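# Turn every valve shut without forcing past its stop

## Task

Close every valve by turning it until it reaches its stop, so its slot lies crosswise to its pipe; turning any valve beyond the stop breaks it and costs score.

## Robot and tools

Robot: two arms, left_arm and right_arm, each ending in a two-finger gripper with a wrist force sensor and a wrist camera (cam_left_wrist, cam_right_wrist, both 896x504). Bases in the scene frame: left_arm at (-0.060, +0.511, +0.024) m, right_arm at (+0.023, -0.338, +0.024) m. A block of varying shape juts up to 12 cm from the last joint toward the gripper's +x and turns with it.

Frames: everything uses the scene frame. Its origin is at table height between the arms, +z is up, +x points out over the table and left_arm sits on the +y side. Gripper axes: fingers point along the gripper's +z, and they open and close along its y. end_effector_position is the centre of the closed pads; closed fingertips reach about 19 mm past it.

The row format is shared by execute_actions and move. A row holds 20 numbers, each in [-1, 1]. The first 10 belong to the left arm and the next 10 to the right: dx, dy, dz, rx, ry, rz, gripper position, force_limit, speed, activate. dx..rz are offsets, not poses. They are measured along scene axes from that arm's Hand target at the start of the call or action, and the hand turns about its own position. On the pose numbers, 1.0 equals 0.6 m or 180 degrees, and rx, ry, rz form one rotation vector. Send all six as 0 to ask nothing new of an arm. Always resend the gripper numbers you want, because a 0 there is a real command. Gripper position runs from +1 (open, 85 mm) to about -0.8 (pads touch); -1 means squeeze until blocked. force_limit and speed run -1..+1 and set grip strength and closing rate (about 20 to 150 mm/s). Both begin at +1. Leave activate at 0; send 1 once only when fault shows 7 or 13, with nothing touching the outside of the fingers.

execute_actions(actions, cameras): actions is a list of actions. Each action is up to 15 rows, one per 1/30 s step, and the last row repeats until step 15. Every row counts from that action's starting Hand target, so repeating an offset keeps moving. An empty list returns state plus all camera images.

move(target, speed, blend, stop_force, zero, blocking, cameras): target is one row or a list of up to 15 rows. All rows are offsets from the same starting Hand targets, not chained. speed is the path top speed in m/s (0.002 to 3.6, default 0.25); turning is capped at twice that in rad/s. It can be a single value or one per target. blend (m) rounds corners in a list; 0 means stop at each target. stop_force (N, 3 to 120, both arms) ends an arm's path when its push against the motion reaches that level. Use it slowly for approaches to contact, but not while the gripper rotates and not when leaving a surface. zero (default true) re-zeroes before the move. blocking=false returns after 0.5 s, and it cannot be combined with stop_force. The whole move is capped at 10 s. Paths do not avoid obstacles, and hands can lag, stray or overshoot when fast. Keep paths away from an arm's own base. The result adds a move: line with the ending (done, off_target, moving, held, fault) and the limits (paced = pose clipped, held = steps withheld by a check, including the clearance check between arms).

wait(seconds, cameras) lets time run (0 to 3600). stop(cameras) brakes a running move. zoom_image(camera, region=[x0,y0,x1,y1] pixels, at most 504x504) enlarges part of that camera's latest image. zero_wrist_force(arm) re-zeroes that sensor. finished_scene(scene) ends the scene for good; the goal must already hold without the robot.

Results: each arm gets end_effector_position (m), quat_wxyz and velocities (left out when joints are still), plus Hand target, which is the last commanded pose after clipping. The gripper can rest short of its Hand target; send the gap as an offset. Joint positions and torques, Wrist force and torque in the gripper's own axes (with a peak line), motor temperatures and fault codes are also reported. Gripper readings: object_status 0 moving, 1 blocked while opening, 2 blocked while closing (a real grip), 3 at the requested position. position_measured is in counts: 3 is open, 130 is about 40 mm, 230 is pads touching. Orientation commands are clipped to within 32 degrees of the current orientation each step.

For valves: approach slowly and seat the fingers or pads in or around the handle. Turn in small rotation steps, watching the wrist torque and the camera. Stop as soon as the turn resists at the stop and the slot lies across the pipe; never push past the stop. Check every valve before finishing.

Avoid: hard or fast contact with fixed things. Avoid collisions between the two arms, overheating motors (brakes engage at 85 °C), strong grips on things that still rest on supports, and knocking anything off the table.

Each tool is called after ">>>" in YAML: its name, and indented under it one key for each argument.

## Session

>>> execute_actions:
  actions: []

Scene clock: 0.00 s.
left_arm: end_effector_position=(+0.7537, +0.1211, +0.2903) position_measured=3 object_status=3 fault=0 end_effector_quat_wxyz=(-0.038, +0.841, +0.375, +0.388) | right_arm: end_effector_position=(+0.2360, -0.1422, +0.2872) position_measured=3 object_status=3 fault=0 end_effector_quat_wxyz=(+0.013, -0.413, +0.910, +0.008)
Joint positions: left_arm=[-0.735 -0.744 0.821 -1.901 -0.804 1.606] | right_arm=[4.37 -0.96 -2.166 -1.558 1.563 0.377]
Joint velocities: within noise
Joint torques (N m): no reading
Motor temperatures (°C): left_arm=[31 26 34 39 34 37] | right_arm=[27 32 32 40 34 38]
Wrist force (N): no reading
Wrist torque (N m): no reading
Wrist force, peak (N): no reading
Hand target: left_arm +0.7537, +0.1211, +0.2903; -0.038, +0.841, +0.375, +0.388 | right_arm +0.2360, -0.1422, +0.2872; +0.013, -0.413, +0.910, +0.008
Tool commands: left_gripper/position=+1.0 left_gripper/force_limit=+1.0 left_gripper/speed=+1.0 left_gripper/activate=+0.0 right_gripper/position=+1.0 right_gripper/force_limit=+1.0 right_gripper/speed=+1.0 right_gripper/activate=+0.0

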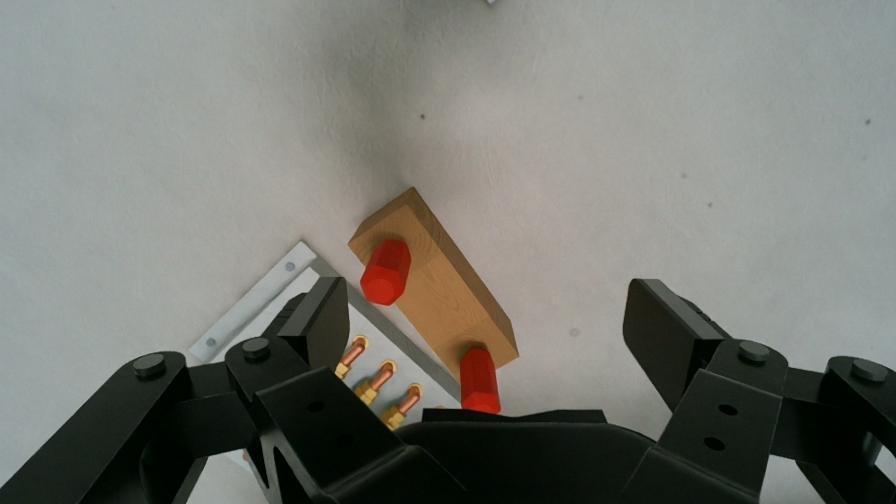

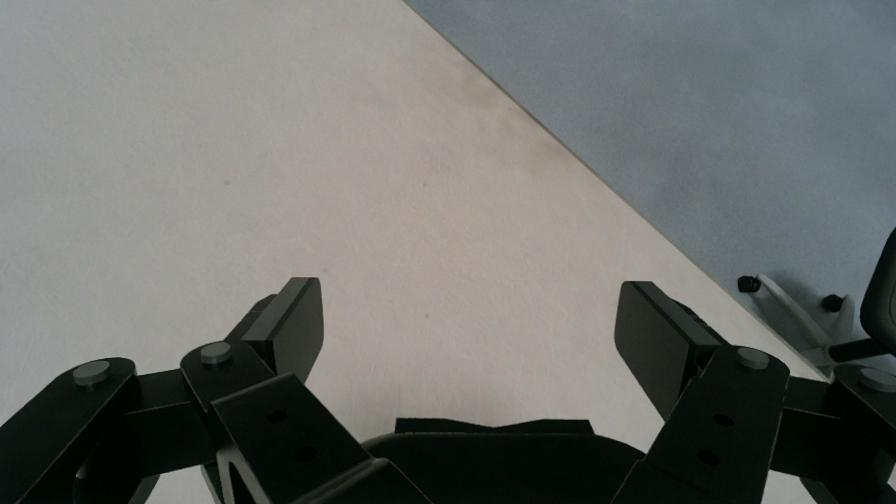

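>>> move:
  target: [-0.35, -0.05, 0.2, 0,0,0, 1,1,1,0, 0,0,0,0,0,0,1,1,1,0]
  cameras: ["cam_left_wrist"]

Scene clock: 4.00 s.
left_arm: end_effector_position=(+0.5437, +0.0911, +0.4104) position_measured=3 object_status=3 fault=0 end_effector_quat_wxyz=(-0.038, +0.841, +0.375, +0.388) end_effector_velocity=(-0.002, -0.003, -0.001) end_effector_angular_velocity=(-0.003, +0.001, -0.003) | right_arm: end_effector_position=(+0.2360, -0.1422, +0.2872) position_measured=3 object_status=3 fault=0 end_effector_quat_wxyz=(+0.013, -0.413, +0.910, +0.008)
Joint positions: left_arm=[-0.99 -1.155 1.12 -1.535 -0.771 1.249] | right_arm=[4.37 -0.96 -2.166 -1.558 1.563 0.377]
Joint velocities: left_arm=[-0.005 0 0 0 -0.002 -0.002] | right_arm=[within noise]
Joint torques (N m): left_arm=[3.31 -26.54 -34.35 -1 -0.03 -1.17] | right_arm=[1.97 -1.05 24.49 2.86 0.03 0.09]
Wrist force (N): left_arm=[-3.3 0.5 -3.8] | right_arm=[0.3 0.0 -0.3]
Wrist torque (N m): left_arm=[0.03 0.40 0.19] | right_arm=[0.00 -0.05 0.00]
Wrist force, peak (N): left_arm=[-4.4 0.3 -5.7] | right_arm=[0.3 -0.3 -0.6]
Hand target: left_arm +0.5437, +0.0911, +0.4103; -0.038, +0.841, +0.375, +0.388 | right_arm +0.2360, -0.1422, +0.2872; +0.013, -0.413, +0.910, +0.008
Off the commanded pose: left_arm 0.000 m, 0 deg | right_arm 0.000 m, 0 deg.
move: done
cam_left_wrist: T_world_to_cam=[[0.65211, -0.71717, 0.24582, -0.38315], [-0.60421, -0.68748, -0.40286, 0.5715], [0.45792, 0.11419, -0.88163, 0.23192]] pos_world=[0.48896, 0.09163, 0.52889]

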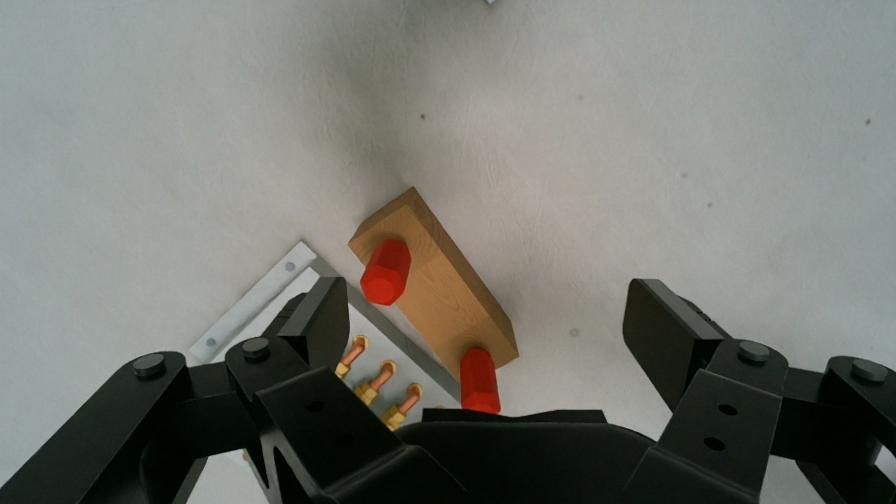

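>>> execute_actions:
  actions: []
  cameras: ["cam_left_wrist"]

Scene clock: 4.53 s.
left_arm: end_effector_position=(+0.5437, +0.0911, +0.4103) position_measured=3 object_status=3 fault=0 end_effector_quat_wxyz=(-0.038, +0.841, +0.375, +0.388) | right_arm: end_effector_position=(+0.2360, -0.1422, +0.2872) position_measured=3 object_status=3 fault=0 end_effector_quat_wxyz=(+0.013, -0.413, +0.910, +0.008)
Joint positions: left_arm=[-0.99 -1.155 1.12 -1.535 -0.771 1.249] | right_arm=[4.37 -0.96 -2.166 -1.558 1.563 0.377]
Joint velocities: within noise
Joint torques (N m): left_arm=[-4.8 -25.52 -35.24 -0.75 1 -1.24] | right_arm=[2.71 -1.03 24.81 3.03 0.17 0.18]
Motor temperatures (°C): left_arm=[31 26 34 39 34 37] | right_arm=[27 32 32 40 34 38]
Wrist force (N): left_arm=[0.0 0.1 -0.2] | right_arm=[0.0 0.0 -0.2]
Wrist torque (N m): left_arm=[0.02 0.01 0.19] | right_arm=[-0.01 0.00 -0.01]
Wrist force, peak (N): left_arm=[2.6 -0.4 2.0] | right_arm=[0.3 -0.4 -0.5]
Hand target: left_arm +0.5437, +0.0911, +0.4103; -0.038, +0.841, +0.375, +0.388 | right_arm +0.2360, -0.1422, +0.2872; +0.013, -0.413, +0.910, +0.008
Tool commands: left_gripper/position=+1.0 left_gripper/force_limit=+1.0 left_gripper/speed=+1.0 left_gripper/activate=+0.0 right_gripper/position=+1.0 right_gripper/force_limit=+1.0 right_gripper/speed=+1.0 right_gripper/activate=+0.0
Off the commanded pose: left_arm 0.000 m, 0 deg | right_arm 0.000 m, 0 deg.
camera_calibration:
cam_left_wrist: T_world_to_cam=[[0.65216, -0.71721, 0.24557, -0.38301], [-0.60426, -0.68741, -0.40292, 0.57151], [0.45778, 0.11438, -0.88167, 0.2319]] pos_world=[0.48896, 0.09163, 0.52879]
Images, in order (width x height): cam_left_wrist 896x504.

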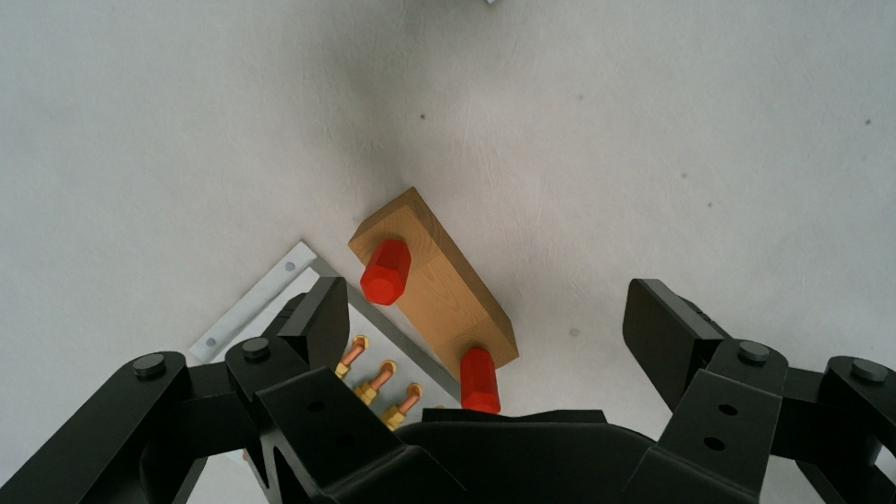

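>>> wait:
  seconds: 1
  cameras: ["all"]

>>> move:
  target: [-0.05, 0, 0, 0,0,0, 1,1,1,0, 0,0.1,0.1,0,0,0,1,1,1,0]
  cameras: ["all"]

Scene clock: 6.00 s.
left_arm: end_effector_position=(+0.5437, +0.0911, +0.4103) position_measured=3 object_status=3 fault=0 end_effector_quat_wxyz=(-0.038, +0.841, +0.375, +0.388) | right_arm: end_effector_position=(+0.2360, -0.1422, +0.2872) position_measured=3 object_status=3 fault=0 end_effector_quat_wxyz=(+0.013, -0.413, +0.910, +0.008)
Joint positions: left_arm=[-0.99 -1.155 1.12 -1.535 -0.771 1.249] | right_arm=[4.37 -0.96 -2.166 -1.558 1.563 0.377]
Joint torques (N m): left_arm=[-7.63 -25.22 -35.51 -0.82 3.41 -1.13] | right_arm=[1.84 -0.64 24.83 2.94 0.16 0.02]
Wrist force (N): left_arm=[0.2 0.3 -0.3] | right_arm=[0.2 0.0 -0.3]
Wrist torque (N m): left_arm=[0.03 -0.03 0.19] | right_arm=[0.00 -0.03 0.00]
Wrist force, peak (N): left_arm=[0.4 0.5 -0.4] | right_arm=[0.4 -0.5 -0.2]
Hand target: left_arm +0.5437, +0.0911, +0.4103; -0.038, +0.841, +0.375, +0.388 | right_arm +0.2360, -0.1422, +0.2872; +0.013, -0.413, +0.910, +0.008
Tool commands: left_gripper/position=+1.0 left_gripper/force_limit=+1.0 left_gripper/speed=+1.0 left_gripper/activate=+0.0 right_gripper/position=+1.0 right_gripper/force_limit=+1.0 right_gripper/speed=+1.0 right_gripper/activate=+0.0
Off the commanded pose: left_arm 0.000 m, 0 deg | right_arm 0.000 m, 0 deg.
wait: 1.00 s; at rest from the start
cam_left_wrist: T_world_to_cam=[[0.65214, -0.71721, 0.24559, -0.38302], [-0.60424, -0.6874, -0.40296, 0.57152], [0.45783, 0.11439, -0.88165, 0.23187]] pos_world=[0.48896, 0.09163, 0.52879]

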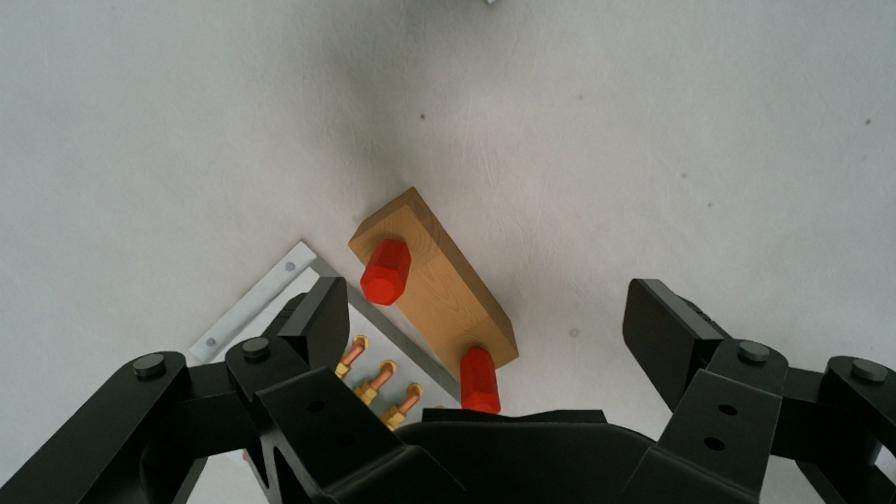

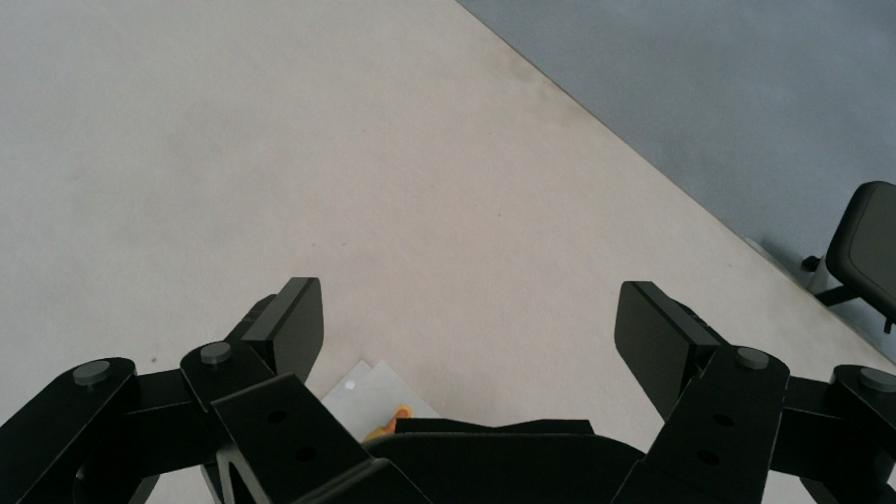

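Scene clock: 6.87 s.
left_arm: end_effector_position=(+0.5136, +0.0911, +0.4104) position_measured=3 object_status=3 fault=0 end_effector_quat_wxyz=(-0.038, +0.841, +0.375, +0.387) | right_arm: end_effector_position=(+0.2360, -0.0823, +0.3471) position_measured=3 object_status=3 fault=0 end_effector_quat_wxyz=(+0.013, -0.413, +0.910, +0.008)
Joint positions: left_arm=[-1.03 -1.206 1.18 -1.504 -0.772 1.191] | right_arm=[4.437 -1.097 -1.952 -1.635 1.561 0.444]
Joint torques (N m): left_arm=[7.4 -23.87 -35.62 -5.21 2.1 -0.46] | right_arm=[-12.53 2.97 31.69 5.07 -0.81 -1.51]
Wrist force (N): left_arm=[0.1 0.4 0.0] | right_arm=[0.1 -0.3 -0.3]
Wrist torque (N m): left_arm=[0.08 0.02 0.17] | right_arm=[-0.04 -0.02 -0.03]
Wrist force, peak (N): left_arm=[-3.9 0.3 -4.4] | right_arm=[-4.7 3.8 -1.3]
Hand target: left_arm +0.5137, +0.0911, +0.4103; -0.038, +0.841, +0.375, +0.388 | right_arm +0.2360, -0.0822, +0.3472; +0.013, -0.413, +0.910, +0.008
Off the commanded pose: left_arm 0.000 m, 0 deg | right_arm 0.000 m, 0 deg.
move: done
cam_left_wrist: T_world_to_cam=[[0.6521, -0.71725, 0.24562, -0.36347], [-0.60432, -0.68739, -0.40287, 0.55342], [0.45779, 0.11428, -0.88169, 0.24574]] pos_world=[0.45896, 0.09163, 0.52889]
cam_right_wrist: T_world_to_cam=[[-0.75443, 0.65633, -0.00874, 0.2463], [0.60512, 0.7006, 0.37812, -0.19858], [0.25429, 0.27998, -0.92571, 0.4112]] pos_world=[0.20142, -0.13765, 0.45789]

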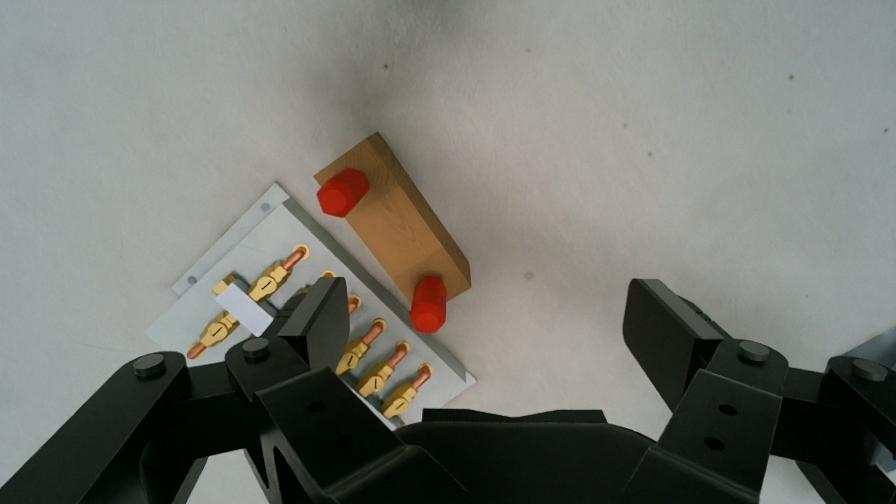

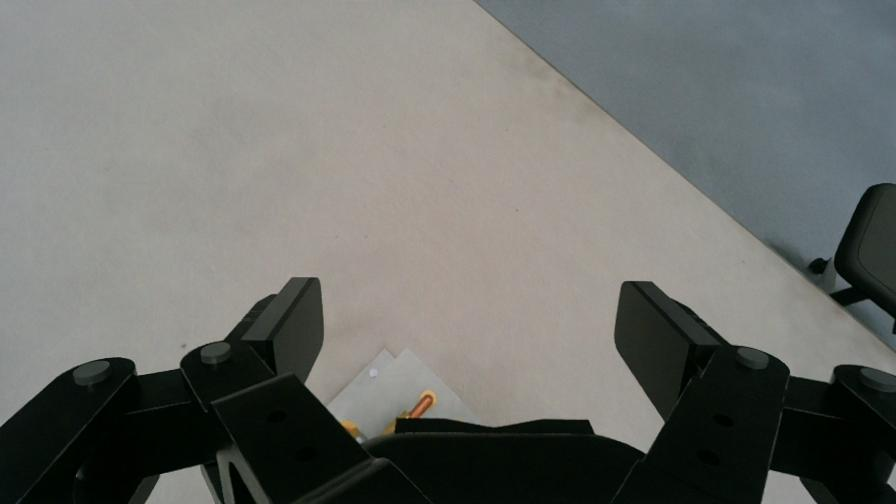

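>>> wait:
  seconds: 2
  cameras: ["all"]

Scene clock: 9.23 s.
left_arm: end_effector_position=(+0.5137, +0.0911, +0.4103) position_measured=3 object_status=3 fault=0 end_effector_quat_wxyz=(-0.038, +0.841, +0.375, +0.388) | right_arm: end_effector_position=(+0.2360, -0.0822, +0.3472) position_measured=3 object_status=3 fault=0 end_effector_quat_wxyz=(+0.013, -0.413, +0.910, +0.008)
Joint positions: left_arm=[-1.03 -1.205 1.18 -1.504 -0.772 1.191] | right_arm=[4.437 -1.097 -1.952 -1.635 1.561 0.444]
Joint torques (N m): left_arm=[7.18 -23.2 -35.68 -4.85 3.84 -0.99] | right_arm=[-12.41 -7.7 41.76 0.14 1.91 2.16]
Wrist force (N): left_arm=[0.3 0.5 -0.1] | right_arm=[0.1 -0.2 -0.3]
Wrist torque (N m): left_arm=[0.10 -0.01 0.17] | right_arm=[-0.03 -0.02 -0.03]
Wrist force, peak (N): left_arm=[0.7 0.3 -0.1] | right_arm=[0.4 0.3 -0.2]
Hand target: left_arm +0.5137, +0.0911, +0.4103; -0.038, +0.841, +0.375, +0.388 | right_arm +0.2360, -0.0822, +0.3472; +0.013, -0.413, +0.910, +0.008
Tool commands: left_gripper/position=+1.0 left_gripper/force_limit=+1.0 left_gripper/speed=+1.0 left_gripper/activate=+0.0 right_gripper/position=+1.0 right_gripper/force_limit=+1.0 right_gripper/speed=+1.0 right_gripper/activate=+0.0
Off the commanded pose: left_arm 0.000 m, 0 deg | right_arm 0.000 m, 0 deg.
wait: 2.00 s; at rest from the start
cam_left_wrist: T_world_to_cam=[[0.65214, -0.71721, 0.24559, -0.36346], [-0.60424, -0.6874, -0.40296, 0.55339], [0.45783, 0.11439, -0.88165, 0.2456]] pos_world=[0.45896, 0.09163, 0.52879]
cam_right_wrist: T_world_to_cam=[[-0.75436, 0.65641, -0.00862, 0.24624], [0.60521, 0.70049, 0.37819, -0.19868], [0.25429, 0.28007, -0.92569, 0.41129]] pos_world=[0.20142, -0.13765, 0.45799]

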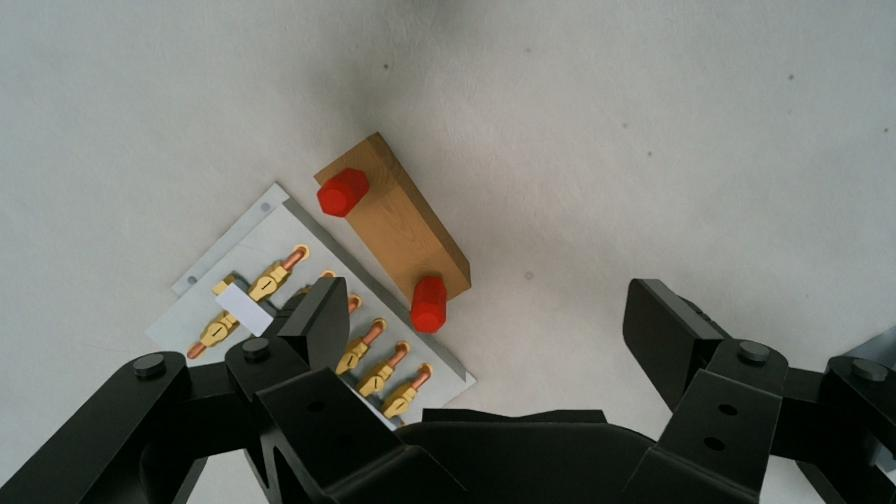

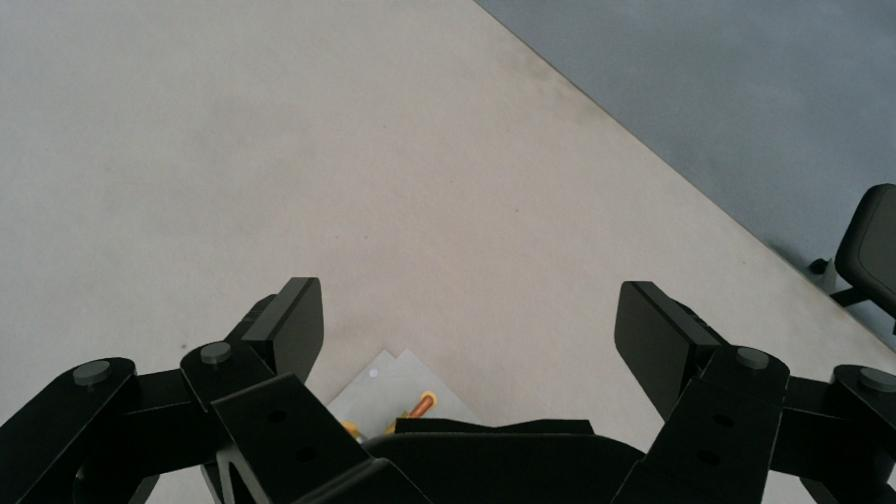

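>>> move:
  target:
    - [0, 0.45, 0.05, 0,0,0, 1,1,1,0, 0,0,0,0,0,0,1,1,1,0]
    - [0, 0.45, 0.05, 0,0,0, 1,1,1,0, 0.357,0.133,0.288,-0.0914,0.0829,0,1,1,1,0]
  cameras: ["all"]

Scene clock: 17.23 s.
left_arm: end_effector_position=(+0.5137, +0.3611, +0.4403) position_measured=3 object_status=3 fault=0 end_effector_quat_wxyz=(-0.038, +0.841, +0.375, +0.388) | right_arm: end_effector_position=(+0.4503, -0.0024, +0.5198) position_measured=3 object_status=3 fault=0 end_effector_quat_wxyz=(-0.164, -0.406, +0.896, -0.069)
Joint positions: left_arm=[-0.745 -1.639 1.679 -1.854 -0.801 1.593] | right_arm=[4.041 -2.106 -0.367 -2.597 1.598 0.044]
Joint torques (N m): left_arm=[7.27 -8.7 -34.92 -5.56 -0.52 0.7] | right_arm=[14.93 68.9 28.42 1.13 -0.43 2.16]
Wrist force (N): left_arm=[-0.1 0.3 0.0] | right_arm=[0.1 0.7 -0.3]
Wrist torque (N m): left_arm=[0.05 0.06 -0.02] | right_arm=[0.16 -0.04 0.12]
Wrist force, peak (N): left_arm=[11.2 -5.6 6.8] | right_arm=[-0.8 0.3 4.3]
Hand target: left_arm +0.5137, +0.3611, +0.4403; -0.038, +0.841, +0.375, +0.388 | right_arm +0.4502, -0.0024, +0.5200; -0.164, -0.406, +0.896, -0.069
Off the commanded pose: left_arm 0.000 m, 0 deg | right_arm 0.000 m, 0 deg.
move: done
cam_left_wrist: T_world_to_cam=[[0.65214, -0.71721, 0.24559, -0.17725], [-0.60424, -0.6874, -0.40296, 0.75101], [0.45783, 0.11439, -0.88165, 0.24118]] pos_world=[0.45896, 0.36153, 0.55879]
cam_right_wrist: T_world_to_cam=[[-0.75543, 0.65523, -0.00011, 0.35299], [0.65523, 0.75543, 0, -0.27542], [0.00009, -0.00007, -1, 0.64665]] pos_world=[0.44707, -0.02319, 0.64669]

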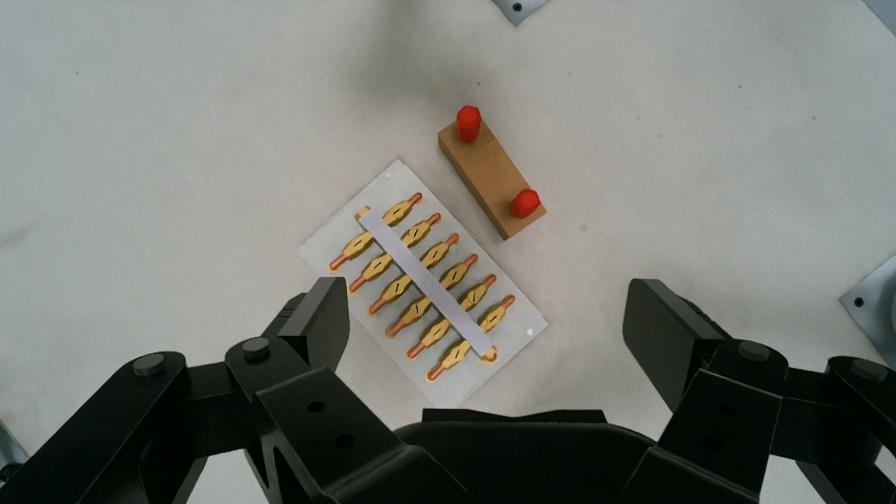

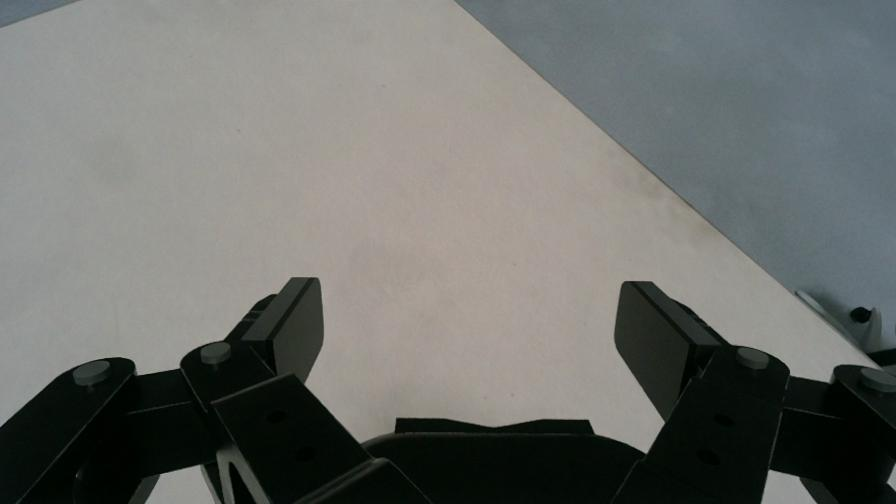

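>>> zoom_image:
  camera: "cam_left_wrist"
  region: [290, 150, 420, 280]

>>> zoom_image:
  camera: "cam_left_wrist"
  region: [320, 180, 440, 300]

>>> zoom_image:
  camera: "cam_left_wrist"
  region: [370, 250, 540, 420]

>>> zoom_image:
  camera: "cam_left_wrist"
  region: [420, 90, 560, 250]

Scaled by 3.877 from the camera's image (finer frame: 1280x720).

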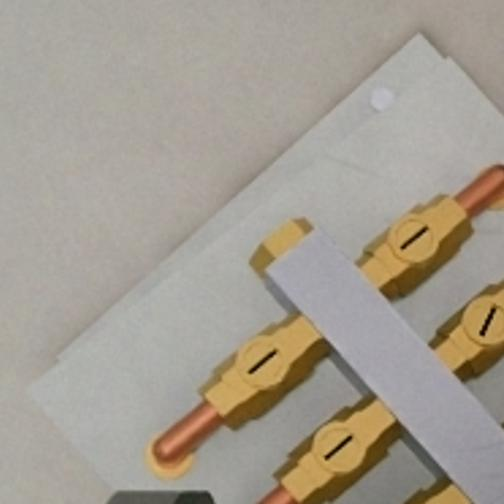

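Scaled by 4.200 from the camera's image (finer frame: 1280x720).

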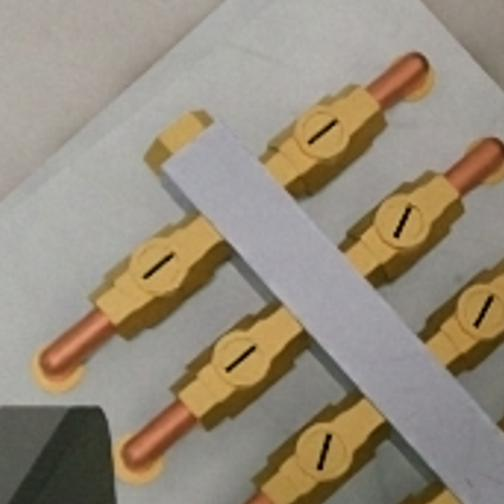

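Scaled by 2.965 from the camera's image (finer frame: 1280x720).

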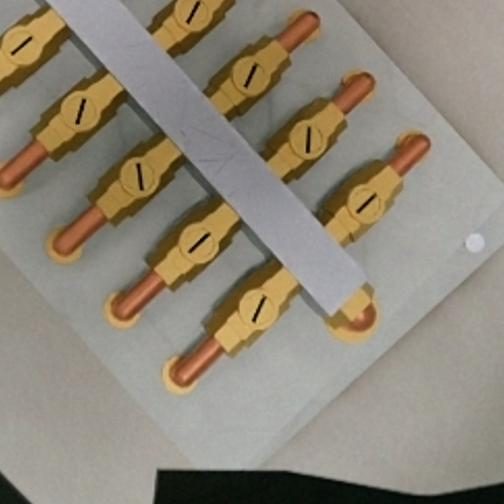

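Scaled by 3.150 from the camera's image (finer frame: 1280x720).

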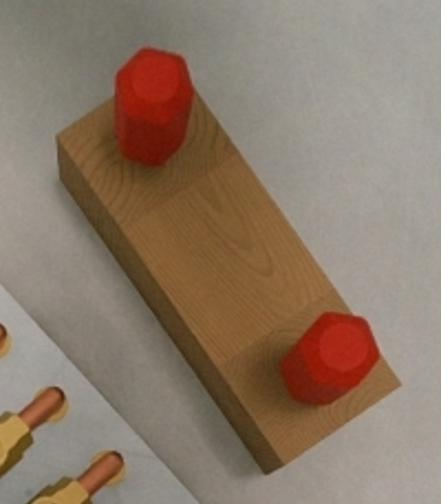

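>>> move:
  target: [0,0,0, 0,0,0, 1,1,1,0, 0.17,0.1,-0.367,0,0,0,1,1,1,0]
  cameras: ["all"]

>>> zoom_image:
  camera: "cam_left_wrist"
  region: [250, 0, 750, 280]

Scene clock: 23.03 s.
left_arm: end_effector_position=(+0.5137, +0.3611, +0.4403) position_measured=3 object_status=3 fault=0 end_effector_quat_wxyz=(-0.038, +0.841, +0.375, +0.388) | right_arm: end_effector_position=(+0.5523, +0.0574, +0.2996) position_measured=3 object_status=3 fault=0 end_effector_quat_wxyz=(-0.164, -0.406, +0.896, -0.069)
Joint positions: left_arm=[-0.745 -1.639 1.679 -1.854 -0.801 1.593] | right_arm=[3.983 -2.214 -0.805 -2.053 1.577 -0.011]
Joint torques (N m): left_arm=[7.34 -8.67 -35.22 -5.73 -0.53 0.35] | right_arm=[15.57 82.1 35.28 2.35 1.24 2.21]
Wrist force (N): left_arm=[0.0 0.6 0.2] | right_arm=[0.2 0.7 -0.1]
Wrist torque (N m): left_arm=[0.09 0.04 -0.02] | right_arm=[0.18 -0.03 0.10]
Wrist force, peak (N): left_arm=[0.2 1.0 0.1] | right_arm=[3.4 2.0 -3.2]
Hand target: left_arm +0.5137, +0.3611, +0.4403; -0.038, +0.841, +0.375, +0.388 | right_arm +0.5522, +0.0576, +0.2998; -0.164, -0.406, +0.896, -0.069
Off the commanded pose: left_arm 0.000 m, 0 deg | right_arm 0.000 m, 0 deg.
move: done
cam_left_wrist: T_world_to_cam=[[0.65214, -0.71721, 0.24559, -0.17725], [-0.60424, -0.6874, -0.40296, 0.75101], [0.45783, 0.11439, -0.88165, 0.24118]] pos_world=[0.45896, 0.36153, 0.55879]
cam_right_wrist: T_world_to_cam=[[-0.75543, 0.65523, -0.00031, 0.39092], [0.65523, 0.75543, -0.00022, -0.38733], [0.00009, -0.00037, -1, 0.42645]] pos_world=[0.54907, 0.03661, 0.42649]

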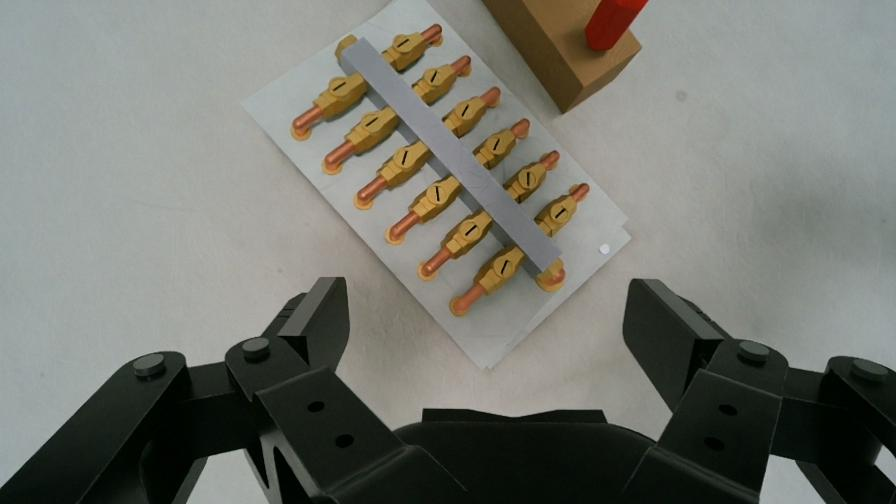

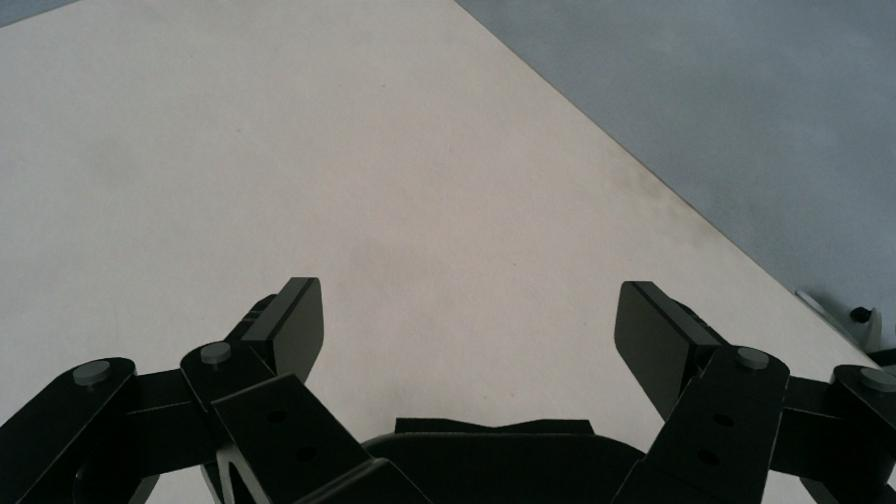

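Scaled by 1.008 from the camera's image (finer frame: 1280x720).

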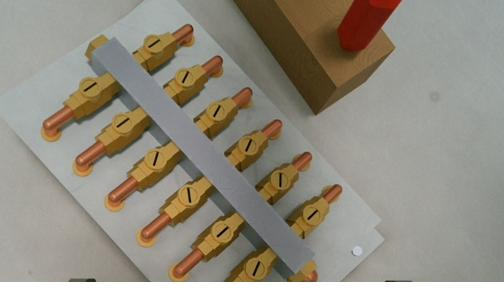

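>>> move:
  target: [0,0,0, 0,0,0, 1,1,1,0, -0.27,-0.07,0,0,0,0,1,1,1,0]
  cameras: ["cam_left_wrist"]

>>> zoom_image:
  camera: "cam_left_wrist"
  region: [350, 0, 630, 280]

Scene clock: 29.57 s.
left_arm: end_effector_position=(+0.5137, +0.3611, +0.4403) position_measured=3 object_status=3 fault=0 end_effector_quat_wxyz=(-0.038, +0.841, +0.375, +0.388) | right_arm: end_effector_position=(+0.3902, +0.0157, +0.2999) position_measured=3 object_status=3 fault=0 end_effector_quat_wxyz=(-0.164, -0.407, +0.896, -0.069)
Joint positions: left_arm=[-0.745 -1.639 1.679 -1.854 -0.801 1.593] | right_arm=[4.14 -1.807 -1.398 -1.86 1.632 0.136]
Joint torques (N m): left_arm=[7.24 -8.77 -35.06 -5.78 -0.67 0.18] | right_arm=[-5.97 30.07 15.24 -0.67 -1.95 -0.68]
Wrist force (N): left_arm=[-0.1 0.5 -0.1] | right_arm=[0.5 0.7 -0.4]
Wrist torque (N m): left_arm=[0.08 0.04 -0.02] | right_arm=[0.17 -0.10 -0.02]
Wrist force, peak (N): left_arm=[0.3 0.6 -0.5] | right_arm=[1.1 -6.7 0.2]
Hand target: left_arm +0.5137, +0.3611, +0.4403; -0.038, +0.841, +0.375, +0.388 | right_arm +0.3902, +0.0156, +0.2998; -0.164, -0.406, +0.896, -0.069
Off the commanded pose: left_arm 0.000 m, 0 deg | right_arm 0.000 m, 0 deg.
move: done
cam_left_wrist: T_world_to_cam=[[0.65214, -0.71721, 0.24559, -0.17725], [-0.60424, -0.6874, -0.40296, 0.75101], [0.45783, 0.11439, -0.88165, 0.24118]] pos_world=[0.45896, 0.36153, 0.55879]

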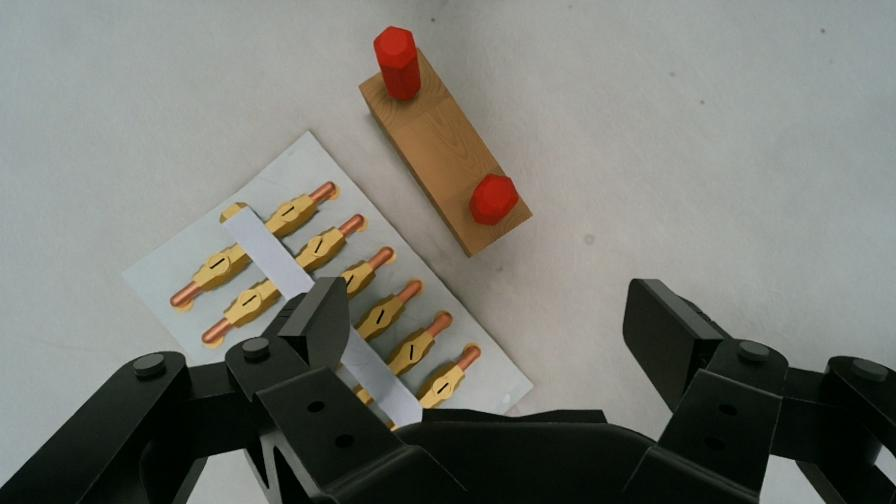

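Scaled by 1.800 from the camera's image (finer frame: 1280x720).

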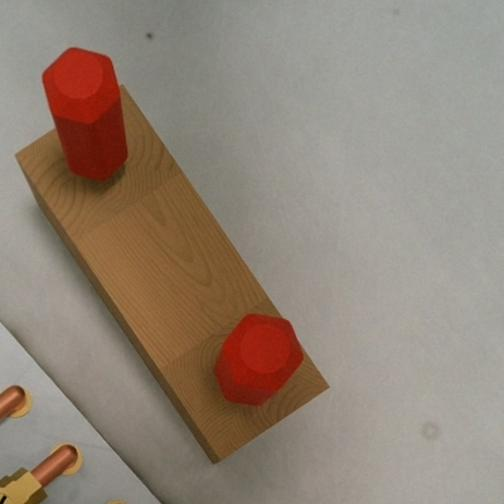

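>>> zoom_image:
  camera: "cam_left_wrist"
  region: [460, 165, 530, 235]

>>> zoom_image:
  camera: "cam_left_wrist"
  region: [360, 20, 440, 110]

Scaled by 7.200 from the camera's image (finer frame: 1280x720).

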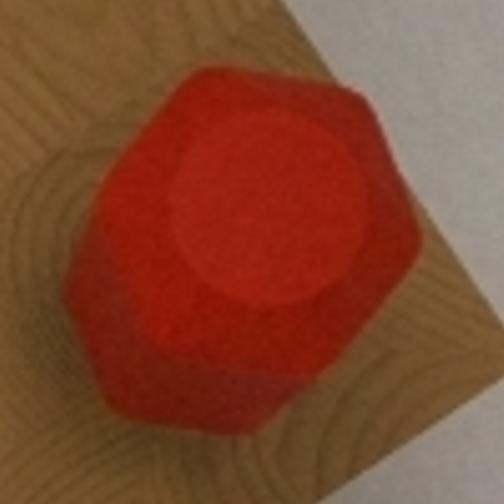

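Scaled by 5.600 from the camera's image (finer frame: 1280x720).

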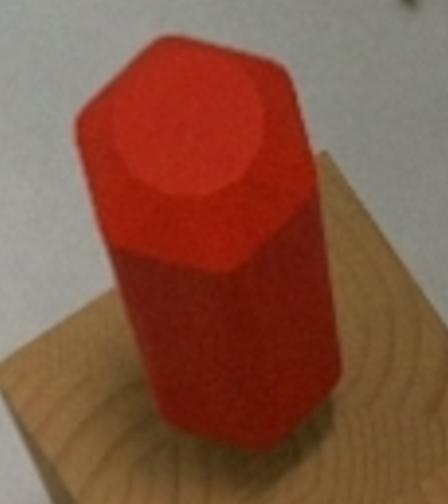

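>>> move:
  target: [0,0,0, 0,0,0, 1,1,1,0, -0.097,-0.0715,0,0.1061,-0.0643,0.1205,1,1,1,0]
  cameras: ["cam_left_wrist"]

>>> move:
  target: [0,0,0, 0,0,0, 1,1,1,0, 0,0,-0.1167,0,0,0,1,1,1,0]
  cameras: ["cam_left_wrist"]

Scene clock: 36.23 s.
left_arm: end_effector_position=(+0.5137, +0.3611, +0.4403) position_measured=3 object_status=3 fault=0 end_effector_quat_wxyz=(-0.038, +0.841, +0.375, +0.388) | right_arm: end_effector_position=(+0.3320, -0.0273, +0.2998) position_measured=3 object_status=3 fault=0 end_effector_quat_wxyz=(+0.011, -0.579, +0.815, +0.010)
Joint positions: left_arm=[-0.745 -1.639 1.679 -1.854 -0.801 1.593] | right_arm=[4.233 -1.386 -1.885 -1.413 1.578 -0.143]
Joint torques (N m): left_arm=[7.58 -9.05 -35.06 -5.66 -0.56 -0.1] | right_arm=[-10.35 14.34 32.22 2.09 2.01 0.48]
Wrist force (N): left_arm=[0.0 0.3 -0.2] | right_arm=[0.3 0.0 0.0]
Wrist torque (N m): left_arm=[0.05 0.03 -0.02] | right_arm=[0.03 -0.03 0.09]
Wrist force, peak (N): left_arm=[0.4 0.8 -0.1] | right_arm=[1.1 -1.2 -0.2]
Hand target: left_arm +0.5137, +0.3611, +0.4403; -0.038, +0.841, +0.375, +0.388 | right_arm +0.3320, -0.0273, +0.2998; +0.011, -0.579, +0.815, +0.010
Off the commanded pose: left_arm 0.000 m, 0 deg | right_arm 0.000 m, 0 deg.
move: done
cam_left_wrist: T_world_to_cam=[[0.65214, -0.71721, 0.24559, -0.17725], [-0.60424, -0.6874, -0.40296, 0.75101], [0.45783, 0.11439, -0.88165, 0.24118]] pos_world=[0.45896, 0.36153, 0.55879]

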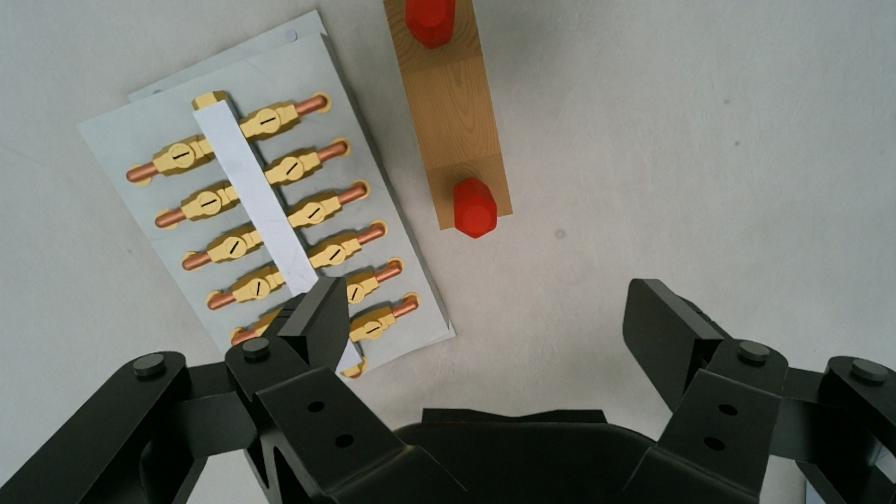

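Scene clock: 37.03 s.
left_arm: end_effector_position=(+0.5137, +0.3611, +0.4403) position_measured=3 object_status=3 fault=0 end_effector_quat_wxyz=(-0.038, +0.841, +0.375, +0.388) | right_arm: end_effector_position=(+0.3320, -0.0273, +0.2297) position_measured=3 object_status=3 fault=0 end_effector_quat_wxyz=(+0.011, -0.579, +0.815, +0.010)
Joint positions: left_arm=[-0.745 -1.639 1.679 -1.854 -0.801 1.593] | right_arm=[4.233 -1.426 -2.036 -1.222 1.579 -0.144]
Joint torques (N m): left_arm=[7.29 -8.93 -34.99 -5.71 -0.55 -0.1] | right_arm=[-11.21 35.86 22.27 5.71 -1.19 -1.98]
Wrist force (N): left_arm=[0.2 0.5 0.2] | right_arm=[0.1 0.4 -0.2]
Wrist torque (N m): left_arm=[0.08 0.00 -0.02] | right_arm=[0.09 0.00 0.09]
Wrist force, peak (N): left_arm=[0.4 0.6 0.1] | right_arm=[-0.2 0.1 -3.2]
Hand target: left_arm +0.5137, +0.3611, +0.4403; -0.038, +0.841, +0.375, +0.388 | right_arm +0.3320, -0.0273, +0.2297; +0.011, -0.579, +0.815, +0.010
Off the commanded pose: left_arm 0.000 m, 0 deg | right_arm 0.000 m, 0 deg.
move: done
cam_left_wrist: T_world_to_cam=[[0.65214, -0.71721, 0.24559, -0.17725], [-0.60424, -0.6874, -0.40296, 0.75101], [0.45783, 0.11439, -0.88165, 0.24118]] pos_world=[0.45896, 0.36153, 0.55879]

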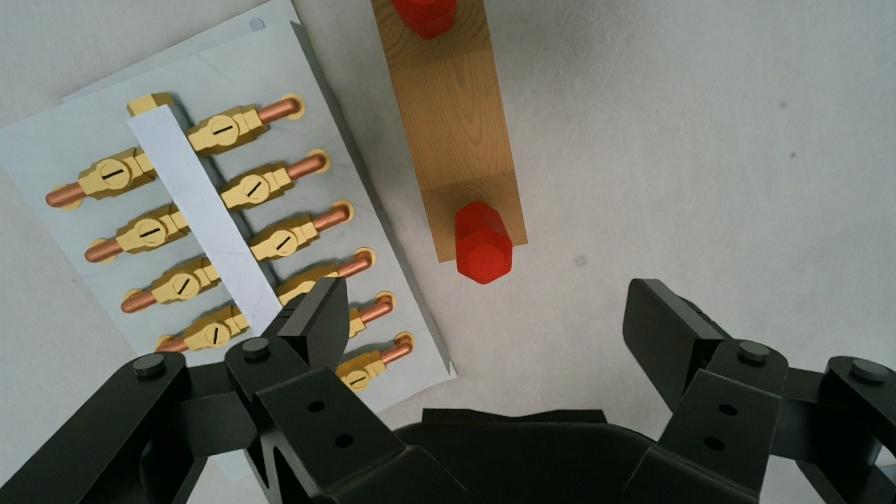

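>>> move:
  target: [0,0,0, 0,0,0, 1,1,1,0, 0,0,0.1167,0,0,0.5,1,1,1,0]
  cameras: ["cam_left_wrist"]
  speed: 0.6

>>> move:
  target: [0,0,0, 0,0,0, 1,1,1,0, 0,0,-0.1167,0,0,0,1,1,1,0]
  cameras: ["cam_left_wrist"]

Scene clock: 40.87 s.
left_arm: end_effector_position=(+0.5137, +0.3611, +0.4403) position_measured=3 object_status=3 fault=0 end_effector_quat_wxyz=(-0.038, +0.841, +0.375, +0.388) | right_arm: end_effector_position=(+0.3320, -0.0273, +0.2998) position_measured=3 object_status=3 fault=0 end_effector_quat_wxyz=(-0.001, +0.986, -0.167, -0.015) end_effector_velocity=(+0.000, +0.000, -0.001) end_effector_angular_velocity=(-0.002, +0.000, +0.006)
Joint positions: left_arm=[-0.745 -1.639 1.679 -1.854 -0.801 1.593] | right_arm=[4.22 -1.412 -1.855 -1.454 1.599 -1.727]
Joint velocities: left_arm=[within noise] | right_arm=[0 -0.001 -0.001 0 -0.001 -0.006]
Joint torques (N m): left_arm=[6.91 -8.83 -34.88 -5.73 -0.48 -0.34] | right_arm=[-9.13 3.11 8.59 5.89 1.54 -1.96]
Wrist force (N): left_arm=[0.0 0.4 -0.2] | right_arm=[0.0 -0.1 -0.1]
Wrist torque (N m): left_arm=[0.07 0.03 -0.03] | right_arm=[0.01 0.00 0.08]
Wrist force, peak (N): left_arm=[0.3 0.7 -0.2] | right_arm=[0.5 0.2 0.7]
Hand target: left_arm +0.5137, +0.3611, +0.4403; -0.038, +0.841, +0.375, +0.388 | right_arm +0.3320, -0.0273, +0.2998; -0.001, +0.986, -0.167, -0.015
Off the commanded pose: left_arm 0.000 m, 0 deg | right_arm 0.000 m, 0 deg.
move: done
cam_left_wrist: T_world_to_cam=[[0.65214, -0.71721, 0.24559, -0.17725], [-0.60424, -0.6874, -0.40296, 0.75101], [0.45783, 0.11439, -0.88165, 0.24118]] pos_world=[0.45896, 0.36153, 0.55879]

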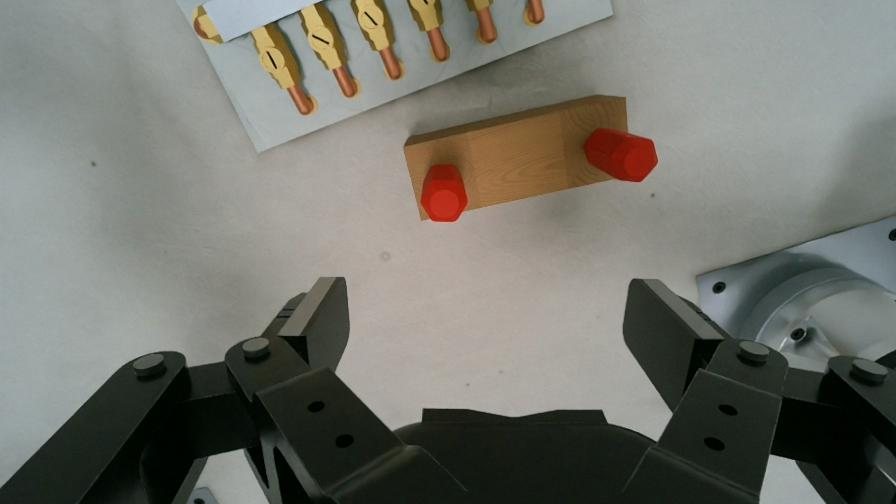

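Scene clock: 41.67 s.
left_arm: end_effector_position=(+0.5137, +0.3611, +0.4403) position_measured=3 object_status=3 fault=0 end_effector_quat_wxyz=(-0.038, +0.841, +0.375, +0.388) | right_arm: end_effector_position=(+0.3320, -0.0274, +0.2297) position_measured=3 object_status=3 fault=0 end_effector_quat_wxyz=(-0.001, +0.986, -0.167, -0.015)
Joint positions: left_arm=[-0.745 -1.639 1.679 -1.854 -0.801 1.593] | right_arm=[4.22 -1.45 -2.006 -1.265 1.599 -1.727]
Joint torques (N m): left_arm=[7.48 -8.82 -35.08 -5.71 -0.55 -0.34] | right_arm=[1.37 37.28 22.56 5.51 -0.24 -1.98]
Wrist force (N): left_arm=[0.0 0.2 -0.4] | right_arm=[-0.1 -0.2 -0.3]
Wrist torque (N m): left_arm=[0.03 0.02 -0.03] | right_arm=[-0.01 0.02 0.09]
Wrist force, peak (N): left_arm=[0.4 0.6 0.1] | right_arm=[0.0 -0.3 -3.1]
Hand target: left_arm +0.5137, +0.3611, +0.4403; -0.038, +0.841, +0.375, +0.388 | right_arm +0.3320, -0.0273, +0.2297; -0.001, +0.986, -0.167, -0.015
Off the commanded pose: left_arm 0.000 m, 0 deg | right_arm 0.000 m, 0 deg.
move: done
cam_left_wrist: T_world_to_cam=[[0.65214, -0.71721, 0.24559, -0.17725], [-0.60424, -0.6874, -0.40296, 0.75101], [0.45783, 0.11439, -0.88165, 0.24118]] pos_world=[0.45896, 0.36153, 0.55879]

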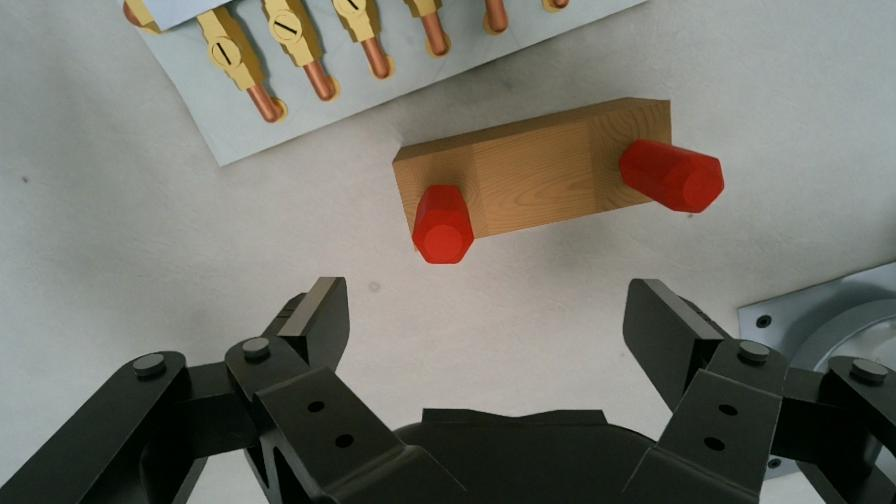

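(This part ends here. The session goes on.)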